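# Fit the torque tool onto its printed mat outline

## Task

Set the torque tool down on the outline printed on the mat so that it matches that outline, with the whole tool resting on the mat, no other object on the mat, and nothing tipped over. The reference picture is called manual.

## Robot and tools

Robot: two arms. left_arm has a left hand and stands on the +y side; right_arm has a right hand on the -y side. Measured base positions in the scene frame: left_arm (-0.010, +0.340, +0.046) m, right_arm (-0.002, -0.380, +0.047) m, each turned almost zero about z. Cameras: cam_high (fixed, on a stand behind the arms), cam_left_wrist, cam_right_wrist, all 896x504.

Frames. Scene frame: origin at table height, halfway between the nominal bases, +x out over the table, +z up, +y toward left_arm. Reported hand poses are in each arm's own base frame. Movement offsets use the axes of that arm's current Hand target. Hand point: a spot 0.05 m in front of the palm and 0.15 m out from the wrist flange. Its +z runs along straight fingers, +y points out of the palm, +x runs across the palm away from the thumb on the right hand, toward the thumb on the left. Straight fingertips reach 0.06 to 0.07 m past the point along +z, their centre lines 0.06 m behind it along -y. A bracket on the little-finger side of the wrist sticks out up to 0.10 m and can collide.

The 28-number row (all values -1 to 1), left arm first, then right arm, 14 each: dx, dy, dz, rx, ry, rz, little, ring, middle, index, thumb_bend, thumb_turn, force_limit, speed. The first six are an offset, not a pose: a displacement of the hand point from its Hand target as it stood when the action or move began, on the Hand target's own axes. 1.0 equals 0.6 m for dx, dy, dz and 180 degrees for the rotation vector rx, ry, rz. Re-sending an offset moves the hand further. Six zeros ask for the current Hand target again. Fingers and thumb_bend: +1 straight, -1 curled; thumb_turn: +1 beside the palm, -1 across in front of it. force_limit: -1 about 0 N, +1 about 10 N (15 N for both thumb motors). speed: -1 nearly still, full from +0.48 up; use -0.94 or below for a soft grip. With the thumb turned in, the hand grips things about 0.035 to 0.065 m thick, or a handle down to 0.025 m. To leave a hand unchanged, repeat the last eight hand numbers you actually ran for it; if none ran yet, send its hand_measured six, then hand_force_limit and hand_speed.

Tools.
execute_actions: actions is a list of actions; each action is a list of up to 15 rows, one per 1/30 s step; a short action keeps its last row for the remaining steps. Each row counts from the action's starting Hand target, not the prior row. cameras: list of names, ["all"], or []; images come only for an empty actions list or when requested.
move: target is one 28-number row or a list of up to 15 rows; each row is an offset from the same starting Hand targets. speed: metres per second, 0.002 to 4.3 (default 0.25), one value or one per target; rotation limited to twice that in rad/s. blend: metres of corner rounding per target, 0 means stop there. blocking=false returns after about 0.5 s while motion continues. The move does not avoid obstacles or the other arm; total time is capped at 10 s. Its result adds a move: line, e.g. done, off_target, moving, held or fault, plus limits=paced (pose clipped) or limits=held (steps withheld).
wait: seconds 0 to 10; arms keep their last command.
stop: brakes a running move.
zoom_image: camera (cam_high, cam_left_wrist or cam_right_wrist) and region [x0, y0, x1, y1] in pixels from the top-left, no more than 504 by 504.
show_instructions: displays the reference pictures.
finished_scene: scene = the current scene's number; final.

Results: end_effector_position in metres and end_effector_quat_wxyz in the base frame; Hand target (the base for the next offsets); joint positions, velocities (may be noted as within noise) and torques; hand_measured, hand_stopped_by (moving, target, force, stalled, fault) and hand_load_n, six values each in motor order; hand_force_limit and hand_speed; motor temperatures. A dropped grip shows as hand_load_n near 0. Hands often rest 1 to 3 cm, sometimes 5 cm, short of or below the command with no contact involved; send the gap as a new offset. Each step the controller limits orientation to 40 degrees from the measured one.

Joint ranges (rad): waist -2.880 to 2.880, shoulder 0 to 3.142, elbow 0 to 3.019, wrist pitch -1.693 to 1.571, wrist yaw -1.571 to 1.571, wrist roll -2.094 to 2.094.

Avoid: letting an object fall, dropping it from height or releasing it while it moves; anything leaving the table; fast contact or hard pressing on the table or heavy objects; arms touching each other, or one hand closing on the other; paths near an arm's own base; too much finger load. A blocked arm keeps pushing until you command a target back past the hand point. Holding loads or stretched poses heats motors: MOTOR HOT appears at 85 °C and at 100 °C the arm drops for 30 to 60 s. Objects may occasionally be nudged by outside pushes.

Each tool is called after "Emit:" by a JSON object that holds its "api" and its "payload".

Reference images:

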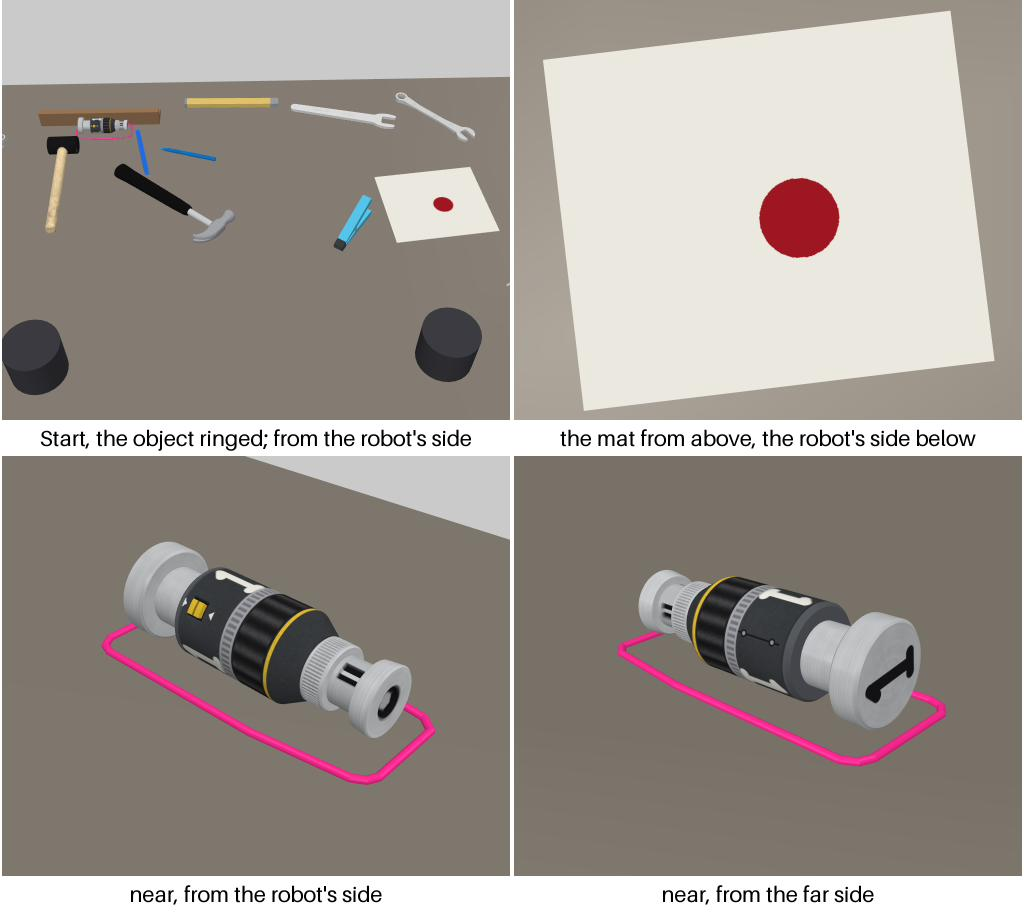

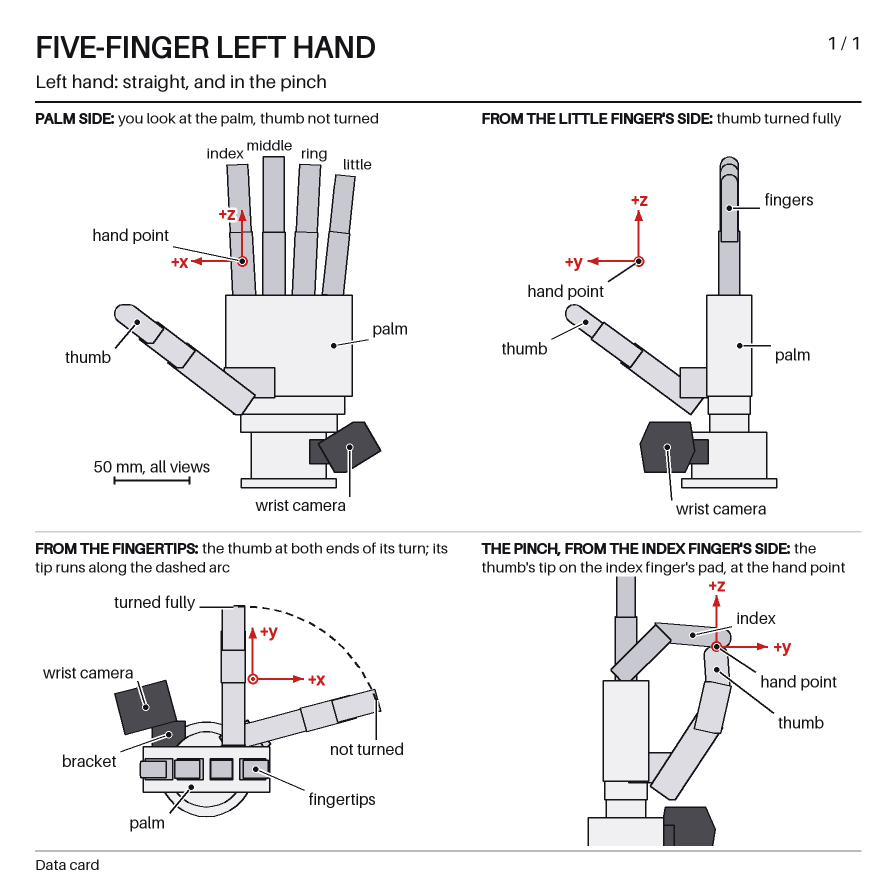

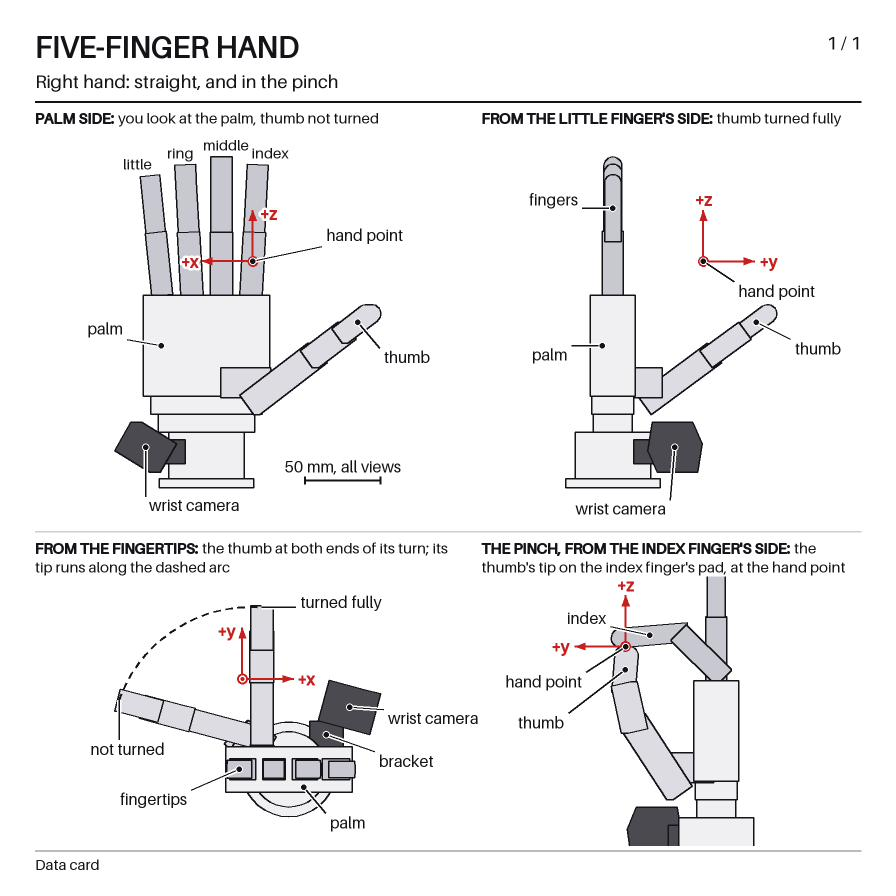

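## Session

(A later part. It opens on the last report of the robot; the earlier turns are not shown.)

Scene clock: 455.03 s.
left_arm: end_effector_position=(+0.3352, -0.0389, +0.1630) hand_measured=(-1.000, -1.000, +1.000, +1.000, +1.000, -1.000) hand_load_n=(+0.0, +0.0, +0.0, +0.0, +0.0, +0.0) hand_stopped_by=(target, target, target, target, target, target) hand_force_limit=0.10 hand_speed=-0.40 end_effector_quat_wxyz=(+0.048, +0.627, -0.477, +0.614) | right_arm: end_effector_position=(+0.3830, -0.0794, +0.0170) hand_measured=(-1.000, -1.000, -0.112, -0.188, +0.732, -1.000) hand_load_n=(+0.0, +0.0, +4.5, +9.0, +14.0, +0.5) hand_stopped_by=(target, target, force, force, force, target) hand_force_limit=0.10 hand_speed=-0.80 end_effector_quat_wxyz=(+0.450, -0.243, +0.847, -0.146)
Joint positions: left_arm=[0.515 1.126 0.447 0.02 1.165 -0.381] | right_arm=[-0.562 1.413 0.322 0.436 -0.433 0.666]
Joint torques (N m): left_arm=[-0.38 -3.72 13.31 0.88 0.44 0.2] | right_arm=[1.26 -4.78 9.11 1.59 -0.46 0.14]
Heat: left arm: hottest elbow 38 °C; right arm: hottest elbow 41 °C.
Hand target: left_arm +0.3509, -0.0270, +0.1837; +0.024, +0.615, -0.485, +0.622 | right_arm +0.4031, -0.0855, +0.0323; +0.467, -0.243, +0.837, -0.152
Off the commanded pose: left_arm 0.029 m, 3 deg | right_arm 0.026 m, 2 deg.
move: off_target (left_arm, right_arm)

Emit:
{"api": "wait", "payload": {"seconds": 0, "cameras": ["cam_high","cam_right_wrist"]}}

Emit:
{"api": "zoom_image", "payload": {"camera": "cam_high", "region": [250, 265, 330, 310]}}

Emit:
{"api": "zoom_image", "payload": {"camera": "cam_right_wrist", "region": [480, 0, 830, 200]}}

Scene clock: 456.27 s.
left_arm: end_effector_position=(+0.3352, -0.0389, +0.1630) hand_measured=(-1.000, -1.000, +1.000, +1.000, +1.000, -1.000) hand_load_n=(+0.0, +0.0, +0.0, +0.0, +0.0, +0.0) hand_stopped_by=(target, target, target, target, target, target) hand_force_limit=0.10 hand_speed=-0.40 end_effector_quat_wxyz=(+0.048, +0.627, -0.477, +0.614) | right_arm: end_effector_position=(+0.3830, -0.0794, +0.0170) hand_measured=(-1.000, -1.000, -0.112, -0.188, +0.732, -1.000) hand_load_n=(+0.0, +0.0, +5.0, +9.0, +14.0, +0.0) hand_stopped_by=(target, target, force, force, force, target) hand_force_limit=0.10 hand_speed=-0.80 end_effector_quat_wxyz=(+0.450, -0.243, +0.847, -0.146)
Joint positions: left_arm=[0.515 1.126 0.447 0.02 1.165 -0.381] | right_arm=[-0.562 1.413 0.322 0.436 -0.433 0.666]
Joint torques (N m): left_arm=[-0.21 -3.72 13.23 0.8 0.45 0.21] | right_arm=[1.38 -5.07 9.01 1.84 -0.49 0.11]
Heat: left arm: hottest elbow 38 °C; right arm: hottest elbow 41 °C.
Hand target: left_arm +0.3509, -0.0270, +0.1837; +0.024, +0.615, -0.485, +0.622 | right_arm +0.4031, -0.0855, +0.0323; +0.467, -0.243, +0.837, -0.152
Off the commanded pose: left_arm 0.029 m, 3 deg | right_arm 0.026 m, 2 deg.
Images, in order (width x height): cam_high 896x504, cam_right_wrist 896x504.

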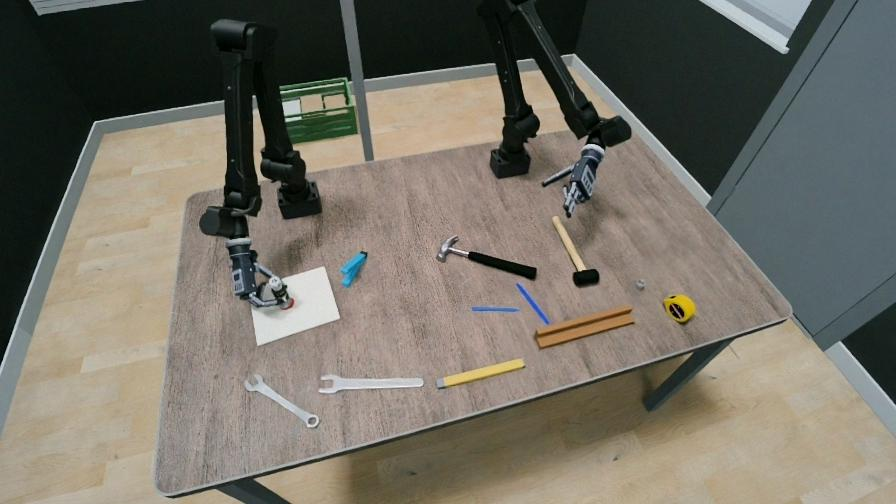

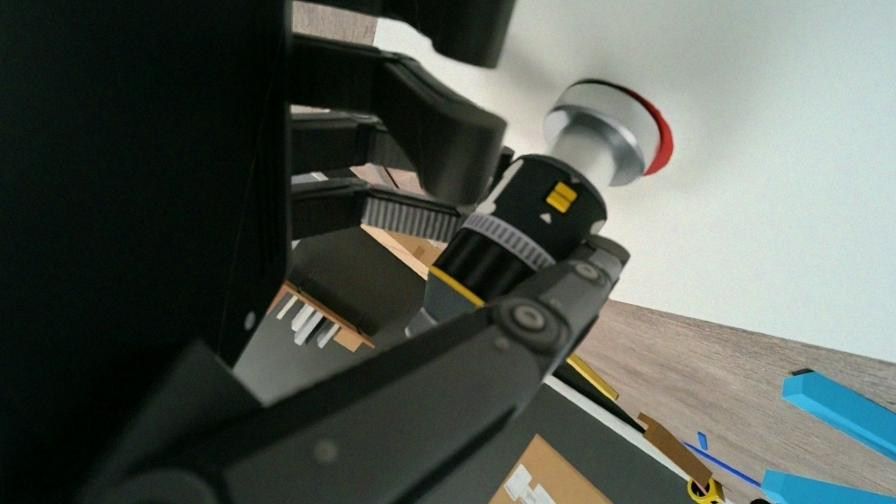

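Scaled by 6.300 from the camera's 896x504 image, which has a finer 1280x720 frame.

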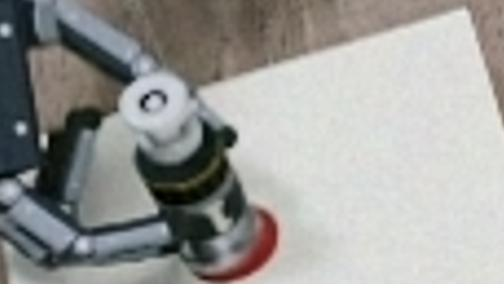

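Scaled by 1.440 from the camera's 896x504 image, which has a finer 1280x720 frame.

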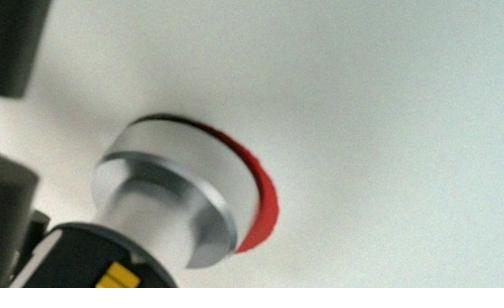

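Emit:
{"api": "move", "payload": {"target": [0,0,0,0,0,0,-1,-1,1,1,1,-1,0.1,-0.4,0.0012,0.0147,-0.016,0,0,0,-1,-1,-0.4,-0.4,-0.3,-1,0.1,-0.8], "speed": 0.05}}

Scene clock: 459.27 s.
left_arm: end_effector_position=(+0.3352, -0.0389, +0.1630) hand_measured=(-1.000, -1.000, +1.000, +1.000, +1.000, -1.000) hand_load_n=(+0.0, +0.0, +0.0, +0.0, +0.0, -0.5) hand_stopped_by=(target, target, target, target, target, target) hand_force_limit=0.10 hand_speed=-0.40 end_effector_quat_wxyz=(+0.048, +0.627, -0.477, +0.614) | right_arm: end_effector_position=(+0.3837, -0.0799, +0.0195) hand_measured=(-1.000, -1.000, -0.112, -0.188, +0.732, -1.000) hand_load_n=(+0.0, +0.0, +5.0, +9.5, +14.0, +0.0) hand_stopped_by=(target, target, force, force, force, target) hand_force_limit=0.10 hand_speed=-0.80 end_effector_quat_wxyz=(+0.452, -0.244, +0.845, -0.148)
Joint positions: left_arm=[0.515 1.126 0.447 0.02 1.165 -0.381] | right_arm=[-0.562 1.405 0.322 0.436 -0.433 0.666]
Joint torques (N m): left_arm=[-0.21 -3.66 13.27 0.84 0.45 0.2] | right_arm=[1.14 -7.12 6.22 1.88 -0.38 0.14]
Heat: left arm: hottest elbow 38 °C; right arm: hottest elbow 41 °C.
Hand target: left_arm +0.3509, -0.0270, +0.1837; +0.024, +0.615, -0.485, +0.622 | right_arm +0.3923, -0.0783, +0.0325; +0.467, -0.243, +0.837, -0.152
Off the commanded pose: left_arm 0.029 m, 3 deg | right_arm 0.016 m, 2 deg.
move: off_target (left_arm, right_arm)

Emit:
{"api": "move", "payload": {"target": [0,0,0,0,0,0,-1,-1,1,1,1,-1,0.1,-0.4,0.0049,0.0112,-0.003,0,0,0,-1,-1,-0.4,-0.4,-0.3,-1,0.1,-0.8], "speed": 0.05}}

Scene clock: 463.73 s.
left_arm: end_effector_position=(+0.3352, -0.0389, +0.1630) hand_measured=(-1.000, -1.000, +1.000, +1.000, +1.000, -1.000) hand_load_n=(+0.0, +0.0, +0.0, +0.0, +0.0, +0.0) hand_stopped_by=(target, target, target, target, target, target) hand_force_limit=0.10 hand_speed=-0.40 end_effector_quat_wxyz=(+0.048, +0.627, -0.477, +0.614) | right_arm: end_effector_position=(+0.3801, -0.0779, +0.0172) hand_measured=(-1.000, -1.000, -0.112, -0.188, +0.732, -1.000) hand_load_n=(+0.0, +0.0, +5.0, +8.5, +14.0, +0.5) hand_stopped_by=(target, target, force, force, force, target) hand_force_limit=0.10 hand_speed=-0.80 end_effector_quat_wxyz=(+0.451, -0.243, +0.846, -0.148)
Joint positions: left_arm=[0.515 1.126 0.447 0.02 1.165 -0.381] | right_arm=[-0.562 1.405 0.31 0.445 -0.432 0.667]
Joint torques (N m): left_arm=[-0.38 -3.72 13.29 0.85 0.44 0.19] | right_arm=[2.32 -6.48 5.37 2.47 -0.31 0.15]
Heat: left arm: hottest elbow 38 °C; right arm: hottest elbow 41 °C.
Hand target: left_arm +0.3509, -0.0270, +0.1837; +0.024, +0.615, -0.485, +0.622 | right_arm +0.3877, -0.0743, +0.0282; +0.467, -0.243, +0.837, -0.152
Off the commanded pose: left_arm 0.029 m, 3 deg | right_arm 0.014 m, 2 deg.
move: off_target (left_arm, right_arm)

Emit:
{"api": "wait", "payload": {"seconds": 0, "cameras": ["cam_high","cam_right_wrist"]}}

Emit:
{"api": "zoom_image", "payload": {"camera": "cam_high", "region": [250, 265, 330, 310]}}

Emit:
{"api": "zoom_image", "payload": {"camera": "cam_right_wrist", "region": [480, 0, 830, 200]}}

Scene clock: 464.97 s.
left_arm: end_effector_position=(+0.3352, -0.0389, +0.1630) hand_measured=(-1.000, -1.000, +1.000, +1.000, +1.000, -1.000) hand_load_n=(+0.0, +0.0, +0.0, +0.0, +0.0, +0.0) hand_stopped_by=(target, target, target, target, target, target) hand_force_limit=0.10 hand_speed=-0.40 end_effector_quat_wxyz=(+0.048, +0.627, -0.477, +0.614) | right_arm: end_effector_position=(+0.3802, -0.0779, +0.0172) hand_measured=(-1.000, -1.000, -0.112, -0.188, +0.732, -1.000) hand_load_n=(+0.0, +0.5, +5.0, +9.0, +14.0, +0.5) hand_stopped_by=(target, target, force, force, force, target) hand_force_limit=0.10 hand_speed=-0.80 end_effector_quat_wxyz=(+0.451, -0.243, +0.846, -0.148)
Joint positions: left_arm=[0.515 1.126 0.447 0.02 1.165 -0.381] | right_arm=[-0.562 1.405 0.31 0.445 -0.432 0.667]
Joint torques (N m): left_arm=[-0.32 -3.84 13.26 0.83 0.46 0.21] | right_arm=[1.61 -6.53 5.55 2.77 -0.33 0.16]
Heat: left arm: hottest elbow 38 °C; right arm: hottest elbow 41 °C.
Hand target: left_arm +0.3509, -0.0270, +0.1837; +0.024, +0.615, -0.485, +0.622 | right_arm +0.3877, -0.0743, +0.0283; +0.467, -0.243, +0.837, -0.152
Off the commanded pose: left_arm 0.029 m, 3 deg | right_arm 0.014 m, 2 deg.
Images, in order (width x height): cam_high 896x504, cam_right_wrist 896x504.

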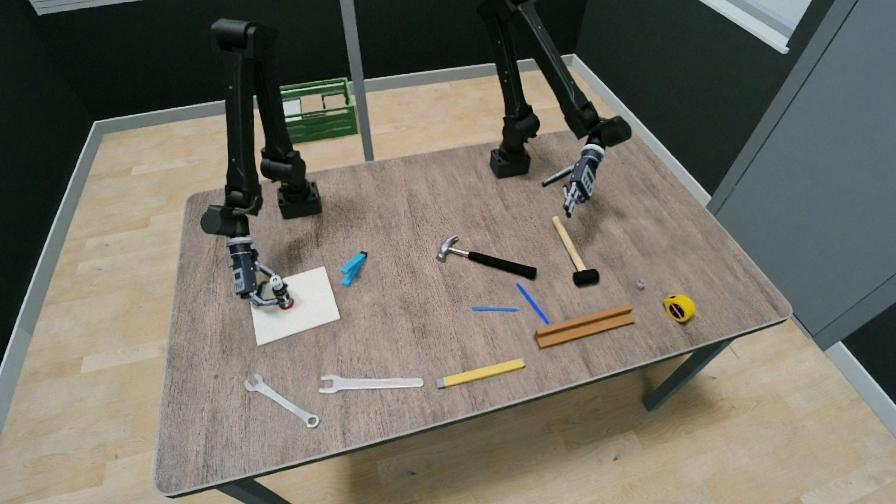

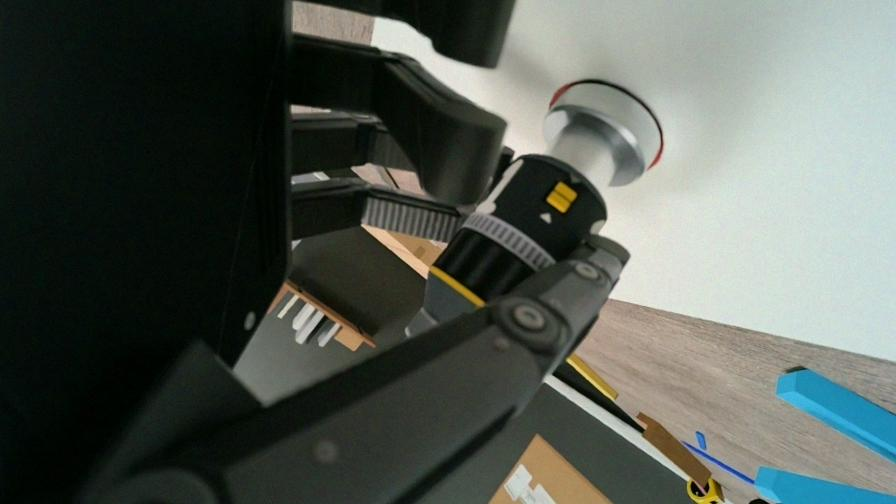

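Scaled by 6.300 from the camera's 896x504 image, which has a finer 1280x720 frame.

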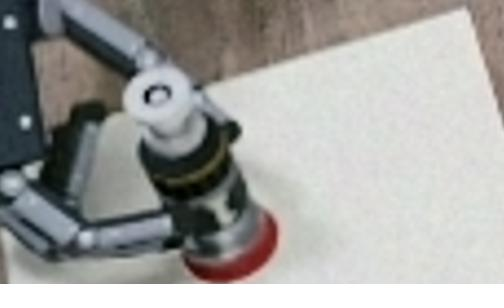

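Scaled by 1.440 from the camera's 896x504 image, which has a finer 1280x720 frame.

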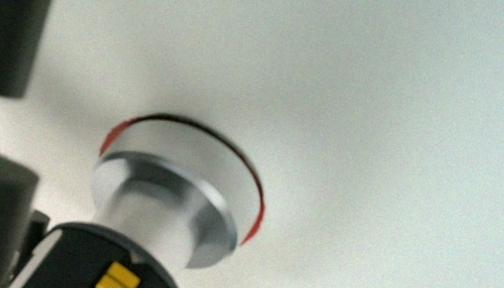

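Emit:
{"api": "move", "payload": {"target": [0,0,0,0,0,0,-1,-1,1,1,1,-1,0.1,-0.4,0.0083,0.0055,0.009,0,0,0,-1,-1,-0.4,-0.4,-0.3,-1,0.1,-0.8], "speed": 0.04, "cameras": ["cam_high","cam_right_wrist"]}}

Emit:
{"api": "zoom_image", "payload": {"camera": "cam_high", "region": [250, 265, 330, 310]}}

Emit:
{"api": "zoom_image", "payload": {"camera": "cam_right_wrist", "region": [480, 0, 830, 200]}}

Scene clock: 468.87 s.
left_arm: end_effector_position=(+0.3352, -0.0389, +0.1630) hand_measured=(-1.000, -1.000, +1.000, +1.000, +1.000, -1.000) hand_load_n=(+0.0, +0.0, +0.0, +0.0, +0.0, +0.0) hand_stopped_by=(target, target, target, target, target, target) hand_force_limit=0.10 hand_speed=-0.40 end_effector_quat_wxyz=(+0.048, +0.627, -0.477, +0.614) | right_arm: end_effector_position=(+0.3840, -0.0793, +0.0169) hand_measured=(-1.000, -1.000, -0.112, -0.188, +0.732, -1.000) hand_load_n=(+0.0, +0.0, +4.5, +8.5, +14.0, +1.0) hand_stopped_by=(target, target, force, force, force, target) hand_force_limit=0.10 hand_speed=-0.80 end_effector_quat_wxyz=(+0.458, -0.241, +0.842, -0.153)
Joint positions: left_arm=[0.515 1.126 0.447 0.02 1.165 -0.381] | right_arm=[-0.559 1.427 0.308 0.491 -0.429 0.676]
Joint torques (N m): left_arm=[-0.26 -3.78 13.27 0.83 0.45 0.2] | right_arm=[1.2 -4.89 5.37 2.48 -0.3 0.09]
Heat: left arm: hottest elbow 38 °C; right arm: hottest elbow 40 °C.
Hand target: left_arm +0.3509, -0.0270, +0.1837; +0.024, +0.615, -0.485, +0.622 | right_arm +0.3893, -0.0744, +0.0203; +0.467, -0.243, +0.837, -0.152
Off the commanded pose: left_arm 0.029 m, 3 deg | right_arm 0.008 m, 1 deg.
move: off_target (left_arm)
Images, in order (width x height): cam_high 896x504, cam_right_wrist 896x504.

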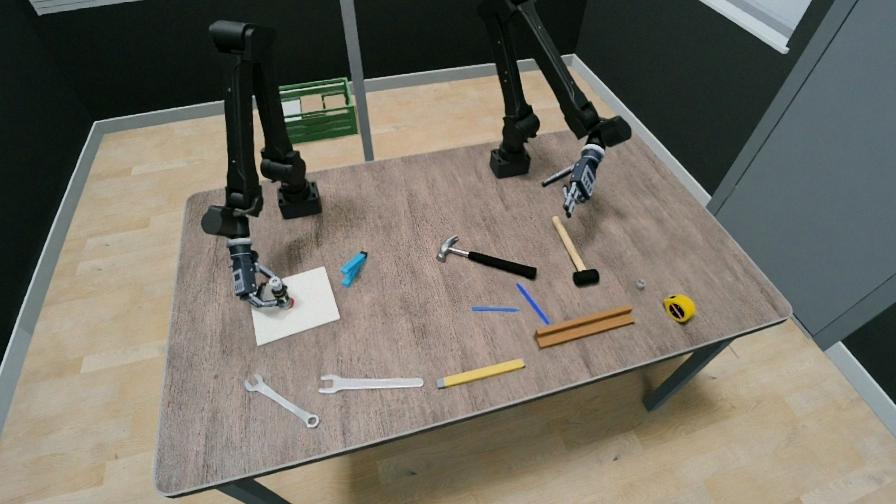

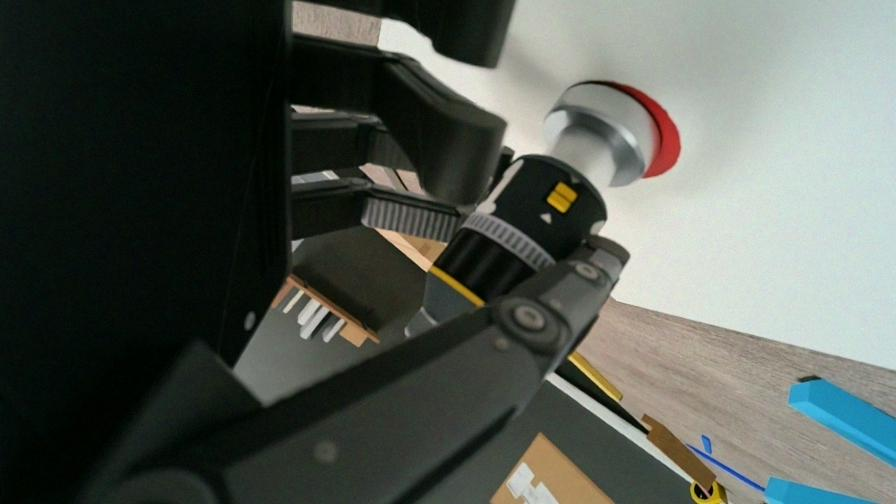

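Scaled by 6.300 from the camera's 896x504 image, which has a finer 1280x720 frame.

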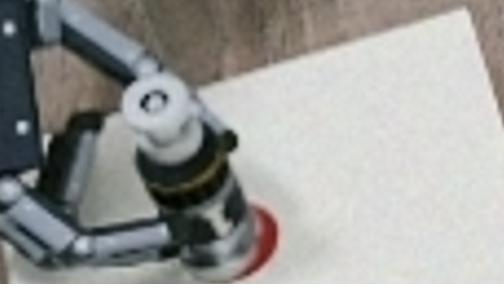

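Scaled by 1.440 from the camera's 896x504 image, which has a finer 1280x720 frame.

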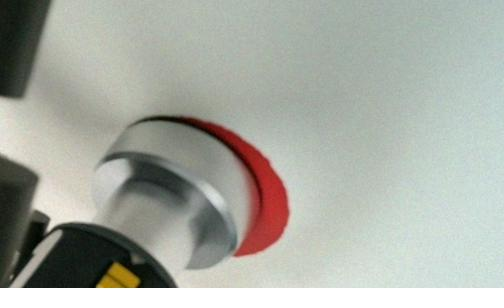

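Emit:
{"api": "move", "payload": {"target": [[0,0,0,0,0,0,-1,-1,1,1,1,-1,0.1,-0.4,-0.0153,-0.016,-0.013,0,0,0,-1,-1,-0.4,-0.4,-0.3,-1,0.1,-0.8],[0,0,0,0,0,0,-1,-1,1,1,1,-1,0.1,-0.4,-0.0065,-0.0033,-0.0101,0,0,0,-1,-1,-0.4,-0.4,-0.3,-1,0.1,-0.8]], "speed": 0.05, "cameras": ["cam_high","cam_right_wrist"]}}

Emit:
{"api": "zoom_image", "payload": {"camera": "cam_right_wrist", "region": [480, 0, 830, 200]}}

Scene clock: 474.43 s.
left_arm: end_effector_position=(+0.3352, -0.0389, +0.1630) hand_measured=(-1.000, -1.000, +1.000, +1.000, +1.000, -1.000) hand_load_n=(+0.0, +0.0, +0.0, +0.0, +0.0, -0.5) hand_stopped_by=(target, target, target, target, target, target) hand_force_limit=0.10 hand_speed=-0.40 end_effector_quat_wxyz=(+0.048, +0.627, -0.477, +0.614) | right_arm: end_effector_position=(+0.3789, -0.0759, +0.0193) hand_measured=(-1.000, -1.000, -0.112, -0.188, +0.732, -1.000) hand_load_n=(+0.0, +0.0, +5.0, +9.5, +14.0, +0.0) hand_stopped_by=(target, target, force, force, force, target) hand_force_limit=0.10 hand_speed=-0.80 end_effector_quat_wxyz=(+0.453, -0.240, +0.846, -0.148)
Joint positions: left_arm=[0.515 1.126 0.447 0.02 1.165 -0.381] | right_arm=[-0.559 1.393 0.303 0.446 -0.43 0.676]
Joint torques (N m): left_arm=[-0.26 -3.72 13.29 0.83 0.44 0.21] | right_arm=[2.14 -4.89 5.82 2.85 -0.42 0.09]
Heat: left arm: hottest elbow 38 °C; right arm: hottest elbow 40 °C.
Hand target: left_arm +0.3509, -0.0270, +0.1837; +0.024, +0.615, -0.485, +0.622 | right_arm +0.3864, -0.0737, +0.0271; +0.467, -0.243, +0.837, -0.152
Off the commanded pose: left_arm 0.029 m, 3 deg | right_arm 0.011 m, 2 deg.
move: off_target (left_arm, right_arm)
Images, in order (width x height): cam_high 896x504, cam_right_wrist 896x504.

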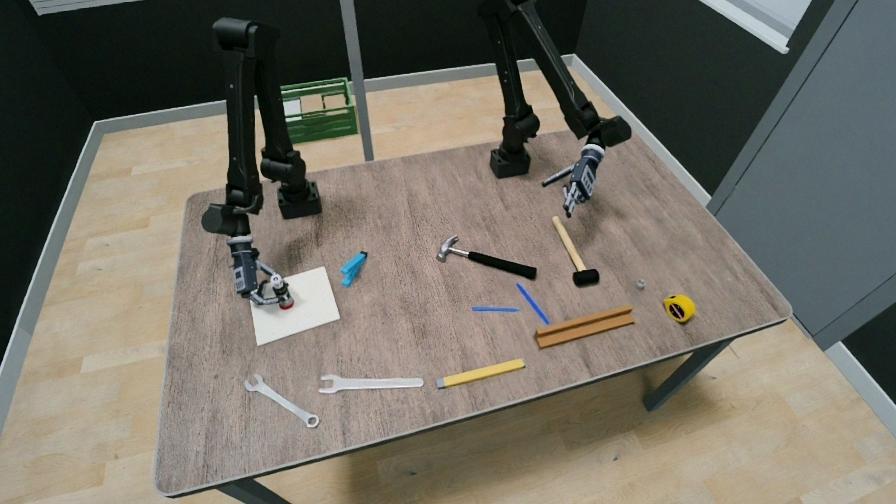

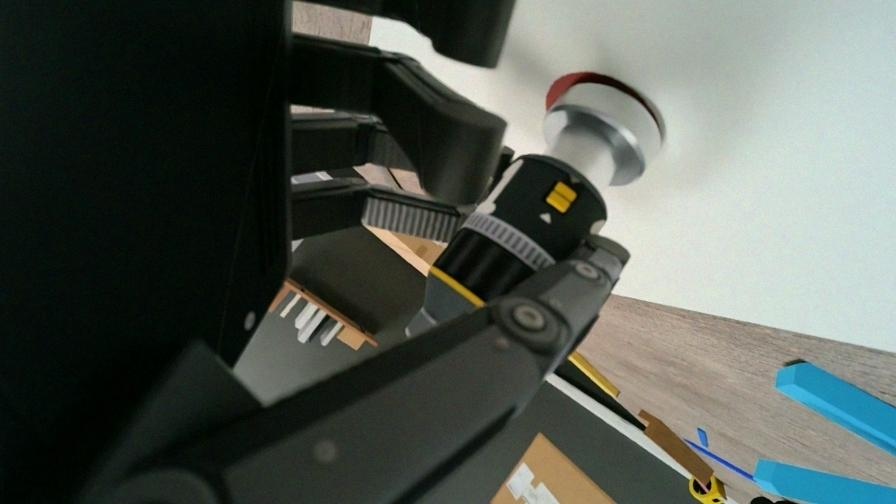

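Scaled by 1.440 from the camera's 896x504 image, which has a finer 1280x720 frame.

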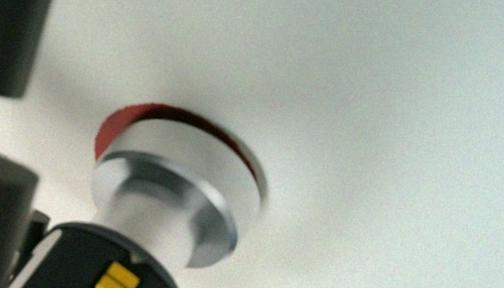

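Emit:
{"api": "move", "payload": {"target": [0,0,0,0,0,0,-1,-1,1,1,1,-1,0.1,-0.4,0.0062,0.004,0.0052,0,0,0,-1,-1,-0.4,-0.4,-0.3,-1,0.1,-0.8], "speed": 0.04, "cameras": ["cam_high","cam_right_wrist"]}}

Emit:
{"api": "zoom_image", "payload": {"camera": "cam_right_wrist", "region": [480, 0, 830, 200]}}

Emit:
{"api": "zoom_image", "payload": {"camera": "cam_high", "region": [250, 265, 330, 310]}}

Scene clock: 477.37 s.
left_arm: end_effector_position=(+0.3352, -0.0389, +0.1630) hand_measured=(-1.000, -1.000, +1.000, +1.000, +1.000, -1.000) hand_load_n=(+0.0, +0.0, +0.0, +0.0, +0.5, +0.0) hand_stopped_by=(target, target, target, target, target, target) hand_force_limit=0.10 hand_speed=-0.40 end_effector_quat_wxyz=(+0.048, +0.627, -0.477, +0.614) | right_arm: end_effector_position=(+0.3812, -0.0774, +0.0171) hand_measured=(-1.000, -1.000, -0.112, -0.188, +0.732, -1.000) hand_load_n=(+0.0, +0.0, +5.0, +9.0, +14.0, +0.5) hand_stopped_by=(target, target, force, force, force, target) hand_force_limit=0.10 hand_speed=-0.80 end_effector_quat_wxyz=(+0.457, -0.241, +0.843, -0.151)
Joint positions: left_arm=[0.515 1.126 0.447 0.02 1.165 -0.381] | right_arm=[-0.559 1.416 0.303 0.481 -0.43 0.676]
Joint torques (N m): left_arm=[-0.5 -3.78 13.22 0.84 0.45 0.2] | right_arm=[1.49 -5.36 5.35 2.4 -0.35 0.09]
Heat: left arm: hottest elbow 38 °C; right arm: hottest elbow 40 °C.
Hand target: left_arm +0.3509, -0.0270, +0.1837; +0.024, +0.615, -0.485, +0.622 | right_arm +0.3867, -0.0739, +0.0218; +0.467, -0.243, +0.837, -0.152
Off the commanded pose: left_arm 0.029 m, 3 deg | right_arm 0.008 m, 1 deg.
move: off_target (left_arm)
Images, in order (width x height): cam_high 896x504, cam_right_wrist 896x504.

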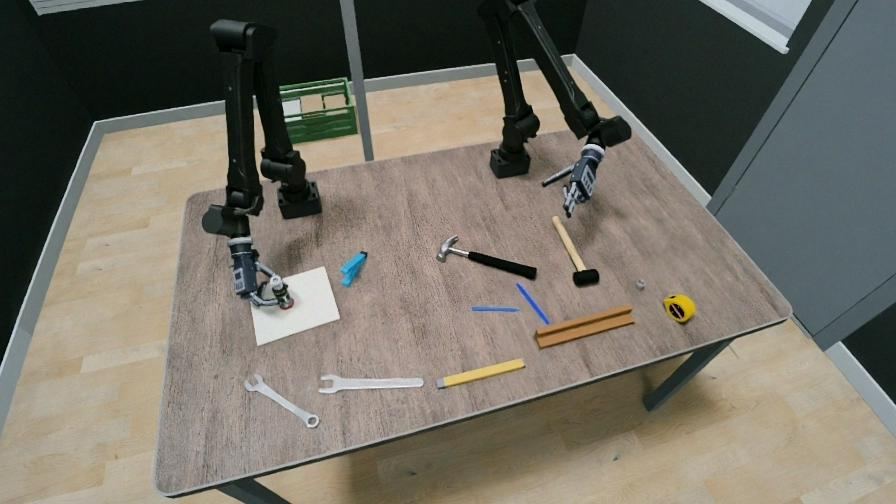

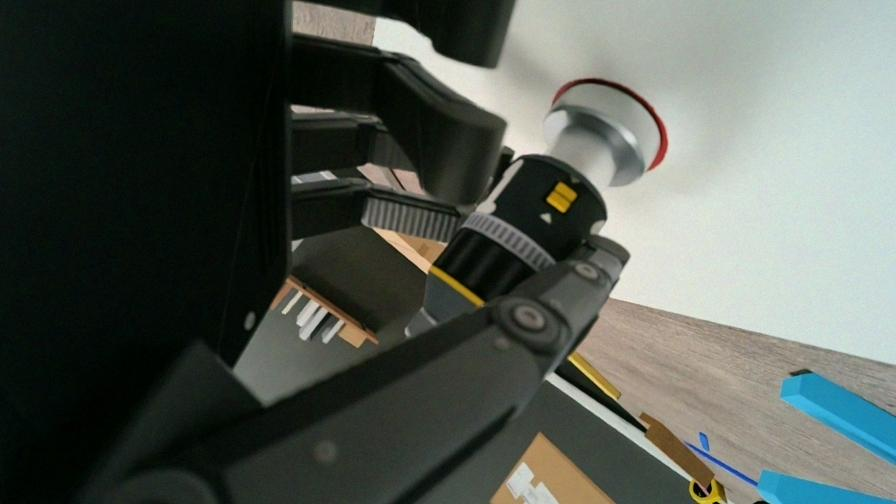

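Scaled by 1.440 from the camera's 896x504 image, which has a finer 1280x720 frame.

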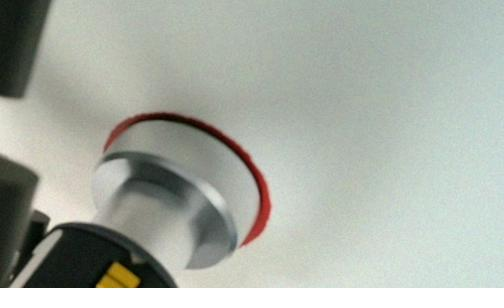

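Scaled by 6.300 from the camera's 896x504 image, which has a finer 1280x720 frame.

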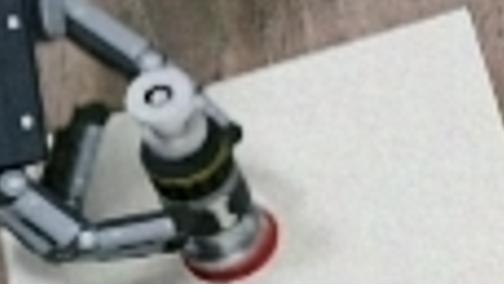

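Emit:
{"api": "move", "payload": {"target": [0,0,0,0,0,0,-1,-1,1,1,1,-1,0.1,-0.4,0,0,0,0,0,0,-1,-1,0.1,0.1,1,-1,0.1,-0.8], "cameras": ["cam_right_wrist"]}}

Emit:
{"api": "zoom_image", "payload": {"camera": "cam_right_wrist", "region": [480, 0, 830, 200]}}

Scene clock: 481.13 s.
left_arm: end_effector_position=(+0.3352, -0.0389, +0.1630) hand_measured=(-1.000, -1.000, +1.000, +1.000, +1.000, -1.000) hand_load_n=(+0.0, +0.0, +0.0, +0.0, +0.0, +0.0) hand_stopped_by=(target, target, target, target, target, target) hand_force_limit=0.10 hand_speed=-0.40 end_effector_quat_wxyz=(+0.048, +0.627, -0.477, +0.614) | right_arm: end_effector_position=(+0.3825, -0.0779, +0.0188) hand_measured=(-1.000, -1.000, +0.100, +0.100, +1.000, -1.000) hand_load_n=(+0.0, +0.0, +0.0, +0.0, +0.0, +0.0) hand_stopped_by=(target, target, target, target, target, target) hand_force_limit=0.10 hand_speed=-0.80 end_effector_quat_wxyz=(+0.460, -0.239, +0.842, -0.153)
Joint positions: left_arm=[0.515 1.126 0.447 0.02 1.165 -0.381] | right_arm=[-0.559 1.416 0.303 0.49 -0.431 0.681]
Joint torques (N m): left_arm=[-0.32 -3.84 13.27 0.84 0.46 0.19] | right_arm=[1.49 -5.66 5.46 2.29 -0.3 0.09]
Heat: left arm: hottest elbow 38 °C; right arm: hottest elbow 40 °C.
Hand target: left_arm +0.3509, -0.0270, +0.1837; +0.024, +0.615, -0.485, +0.622 | right_arm +0.3867, -0.0739, +0.0217; +0.467, -0.243, +0.837, -0.152
Off the commanded pose: left_arm 0.029 m, 3 deg | right_arm 0.007 m, 1 deg.
move: off_target (left_arm)
Images, in order (width x height): cam_right_wrist 896x504.

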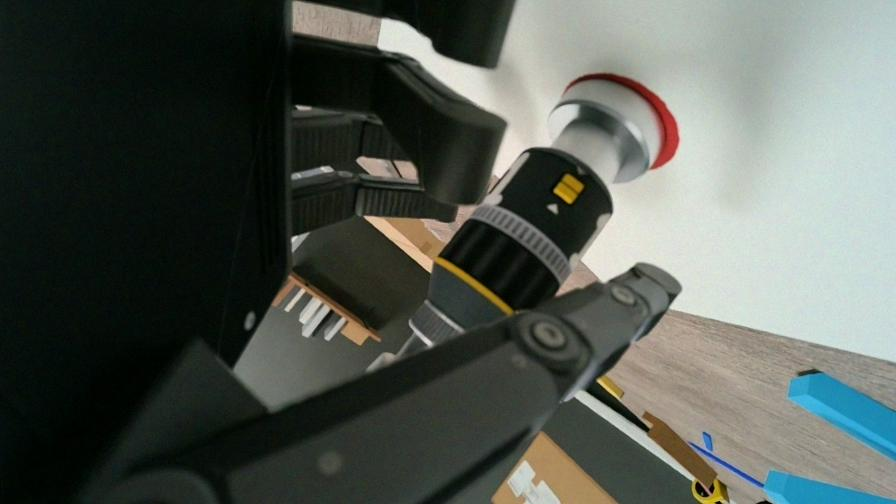

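Scaled by 1.440 from the camera's 896x504 image, which has a finer 1280x720 frame.

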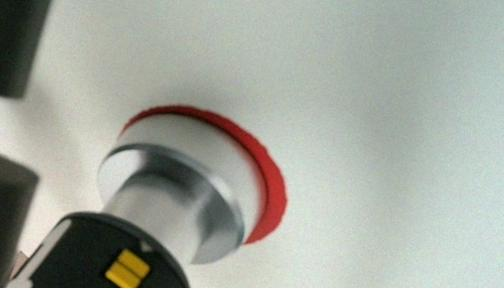

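Emit:
{"api": "move", "payload": {"target": [0,0,0,0,0,0,-1,-1,1,1,1,-1,0.1,-0.4,0,0,0,0,0,0,-1,-1,1,1,1,-1,0.1,-0.6], "cameras": ["cam_high","cam_right_wrist"]}}

Emit:
{"api": "zoom_image", "payload": {"camera": "cam_right_wrist", "region": [480, 0, 830, 200]}}

Emit:
{"api": "zoom_image", "payload": {"camera": "cam_high", "region": [250, 265, 330, 310]}}

Scene clock: 484.23 s.
left_arm: end_effector_position=(+0.3352, -0.0389, +0.1630) hand_measured=(-1.000, -1.000, +1.000, +1.000, +1.000, -1.000) hand_load_n=(+0.0, +0.0, +0.0, +0.0, +0.0, +0.0) hand_stopped_by=(target, target, target, target, target, target) hand_force_limit=0.10 hand_speed=-0.40 end_effector_quat_wxyz=(+0.048, +0.627, -0.477, +0.614) | right_arm: end_effector_position=(+0.3825, -0.0779, +0.0188) hand_measured=(-1.000, -1.000, +1.000, +1.000, +1.000, -1.000) hand_load_n=(+0.0, +0.0, +0.0, +0.0, +0.0, +0.0) hand_stopped_by=(target, target, target, target, target, target) hand_force_limit=0.10 hand_speed=-0.60 end_effector_quat_wxyz=(+0.460, -0.239, +0.842, -0.152)
Joint positions: left_arm=[0.515 1.126 0.447 0.02 1.165 -0.381] | right_arm=[-0.559 1.416 0.303 0.49 -0.431 0.681]
Joint torques (N m): left_arm=[-0.38 -3.84 13.26 0.85 0.44 0.21] | right_arm=[1.61 -5.13 5.53 2.29 -0.26 0.03]
Heat: left arm: hottest elbow 38 °C; right arm: hottest elbow 40 °C.
Hand target: left_arm +0.3509, -0.0270, +0.1837; +0.024, +0.615, -0.485, +0.622 | right_arm +0.3867, -0.0739, +0.0217; +0.467, -0.243, +0.837, -0.152
Off the commanded pose: left_arm 0.029 m, 3 deg | right_arm 0.007 m, 1 deg.
move: off_target (left_arm)
Images, in order (width x height): cam_high 896x504, cam_right_wrist 896x504.

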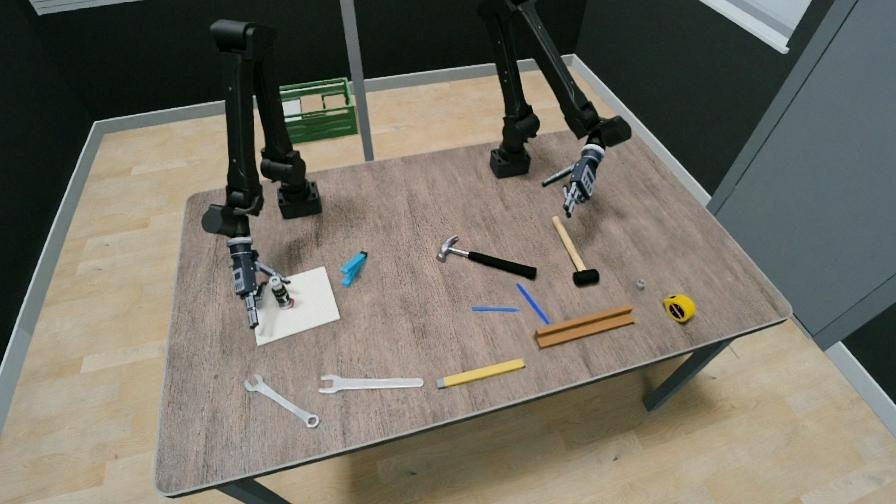

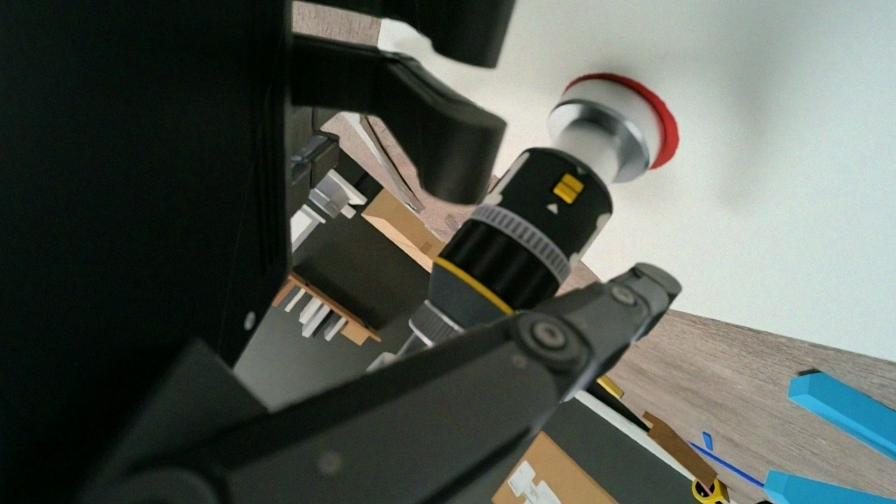

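Scaled by 1.440 from the camera's 896x504 image, which has a finer 1280x720 frame.

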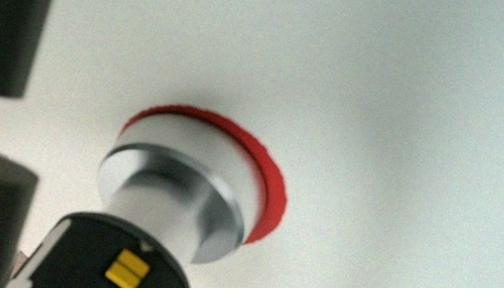

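Scaled by 6.300 from the camera's 896x504 image, which has a finer 1280x720 frame.

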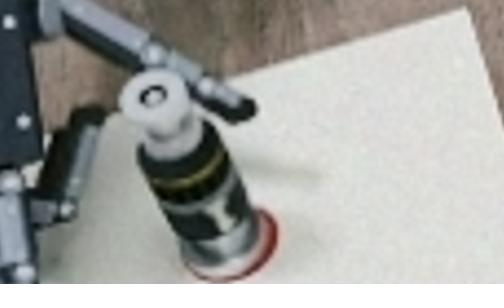

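Emit:
{"api": "move", "payload": {"target": [[0,0,0,0,0,0,-1,-1,1,1,1,-1,0.1,-0.4,0,0,-0.2,0,0,0,-1,-1,1,1,1,-1,0.1,-0.6],[0,0,0,0,0,0,-1,-1,1,1,1,-1,0.1,-0.4,-0.2,-0.15,-0.35,0,0,0,-1,-1,1,1,1,-1,0.1,-0.6]], "speed": 0.12, "cameras": ["cam_high"]}}

Emit:
{"api": "zoom_image", "payload": {"camera": "cam_high", "region": [250, 265, 330, 310]}}

Scene clock: 492.13 s.
left_arm: end_effector_position=(+0.3352, -0.0389, +0.1630) hand_measured=(-1.000, -1.000, +1.000, +1.000, +1.000, -1.000) hand_load_n=(+0.0, +0.0, +0.0, +0.0, +0.0, -0.5) hand_stopped_by=(target, target, target, target, target, target) hand_force_limit=0.10 hand_speed=-0.40 end_effector_quat_wxyz=(+0.048, +0.627, -0.477, +0.614) | right_arm: end_effector_position=(+0.2819, -0.0678, +0.2348) hand_measured=(-1.000, -1.000, +1.000, +1.000, +1.000, -1.000) hand_load_n=(+0.0, +0.0, +0.0, +0.0, +0.0, +0.0) hand_stopped_by=(target, target, target, target, target, target) hand_force_limit=0.10 hand_speed=-0.60 end_effector_quat_wxyz=(+0.460, -0.240, +0.844, -0.131)
Joint positions: left_arm=[0.515 1.126 0.447 0.02 1.165 -0.381] | right_arm=[-0.835 0.596 0.587 -0.756 -0.672 0.477]
Joint torques (N m): left_arm=[-0.26 -3.72 13.24 0.85 0.45 0.2] | right_arm=[-0.91 0.62 14.68 0.84 -0.43 -0.07]
Heat: left arm: hottest elbow 38 °C; right arm: hottest elbow 41 °C.
Hand target: left_arm +0.3509, -0.0270, +0.1837; +0.024, +0.615, -0.485, +0.622 | right_arm +0.2846, -0.0776, +0.2586; +0.467, -0.243, +0.837, -0.152
Off the commanded pose: left_arm 0.029 m, 3 deg | right_arm 0.026 m, 3 deg.
move: off_target (left_arm, right_arm)
Images, in order (width x height): cam_high 896x504.

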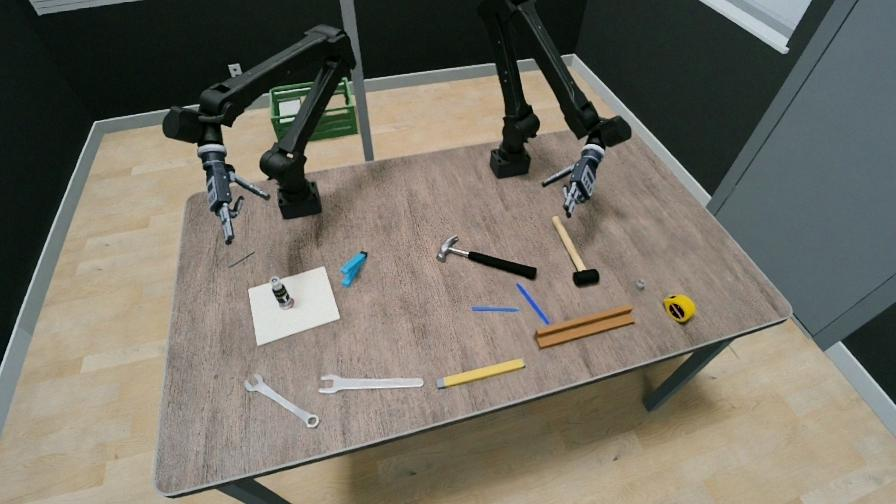

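Scaled by 6.300 from the camera's 896x504 image, which has a finer 1280x720 frame.

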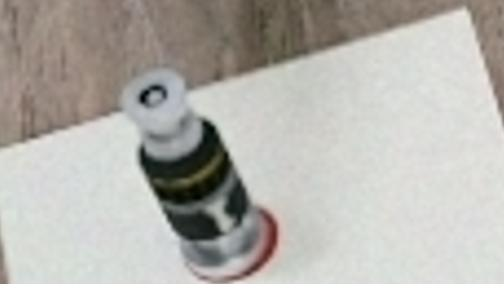

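Emit:
{"api": "finished_scene", "payload": {"scene": 1}}

The scene is finished: the task was done.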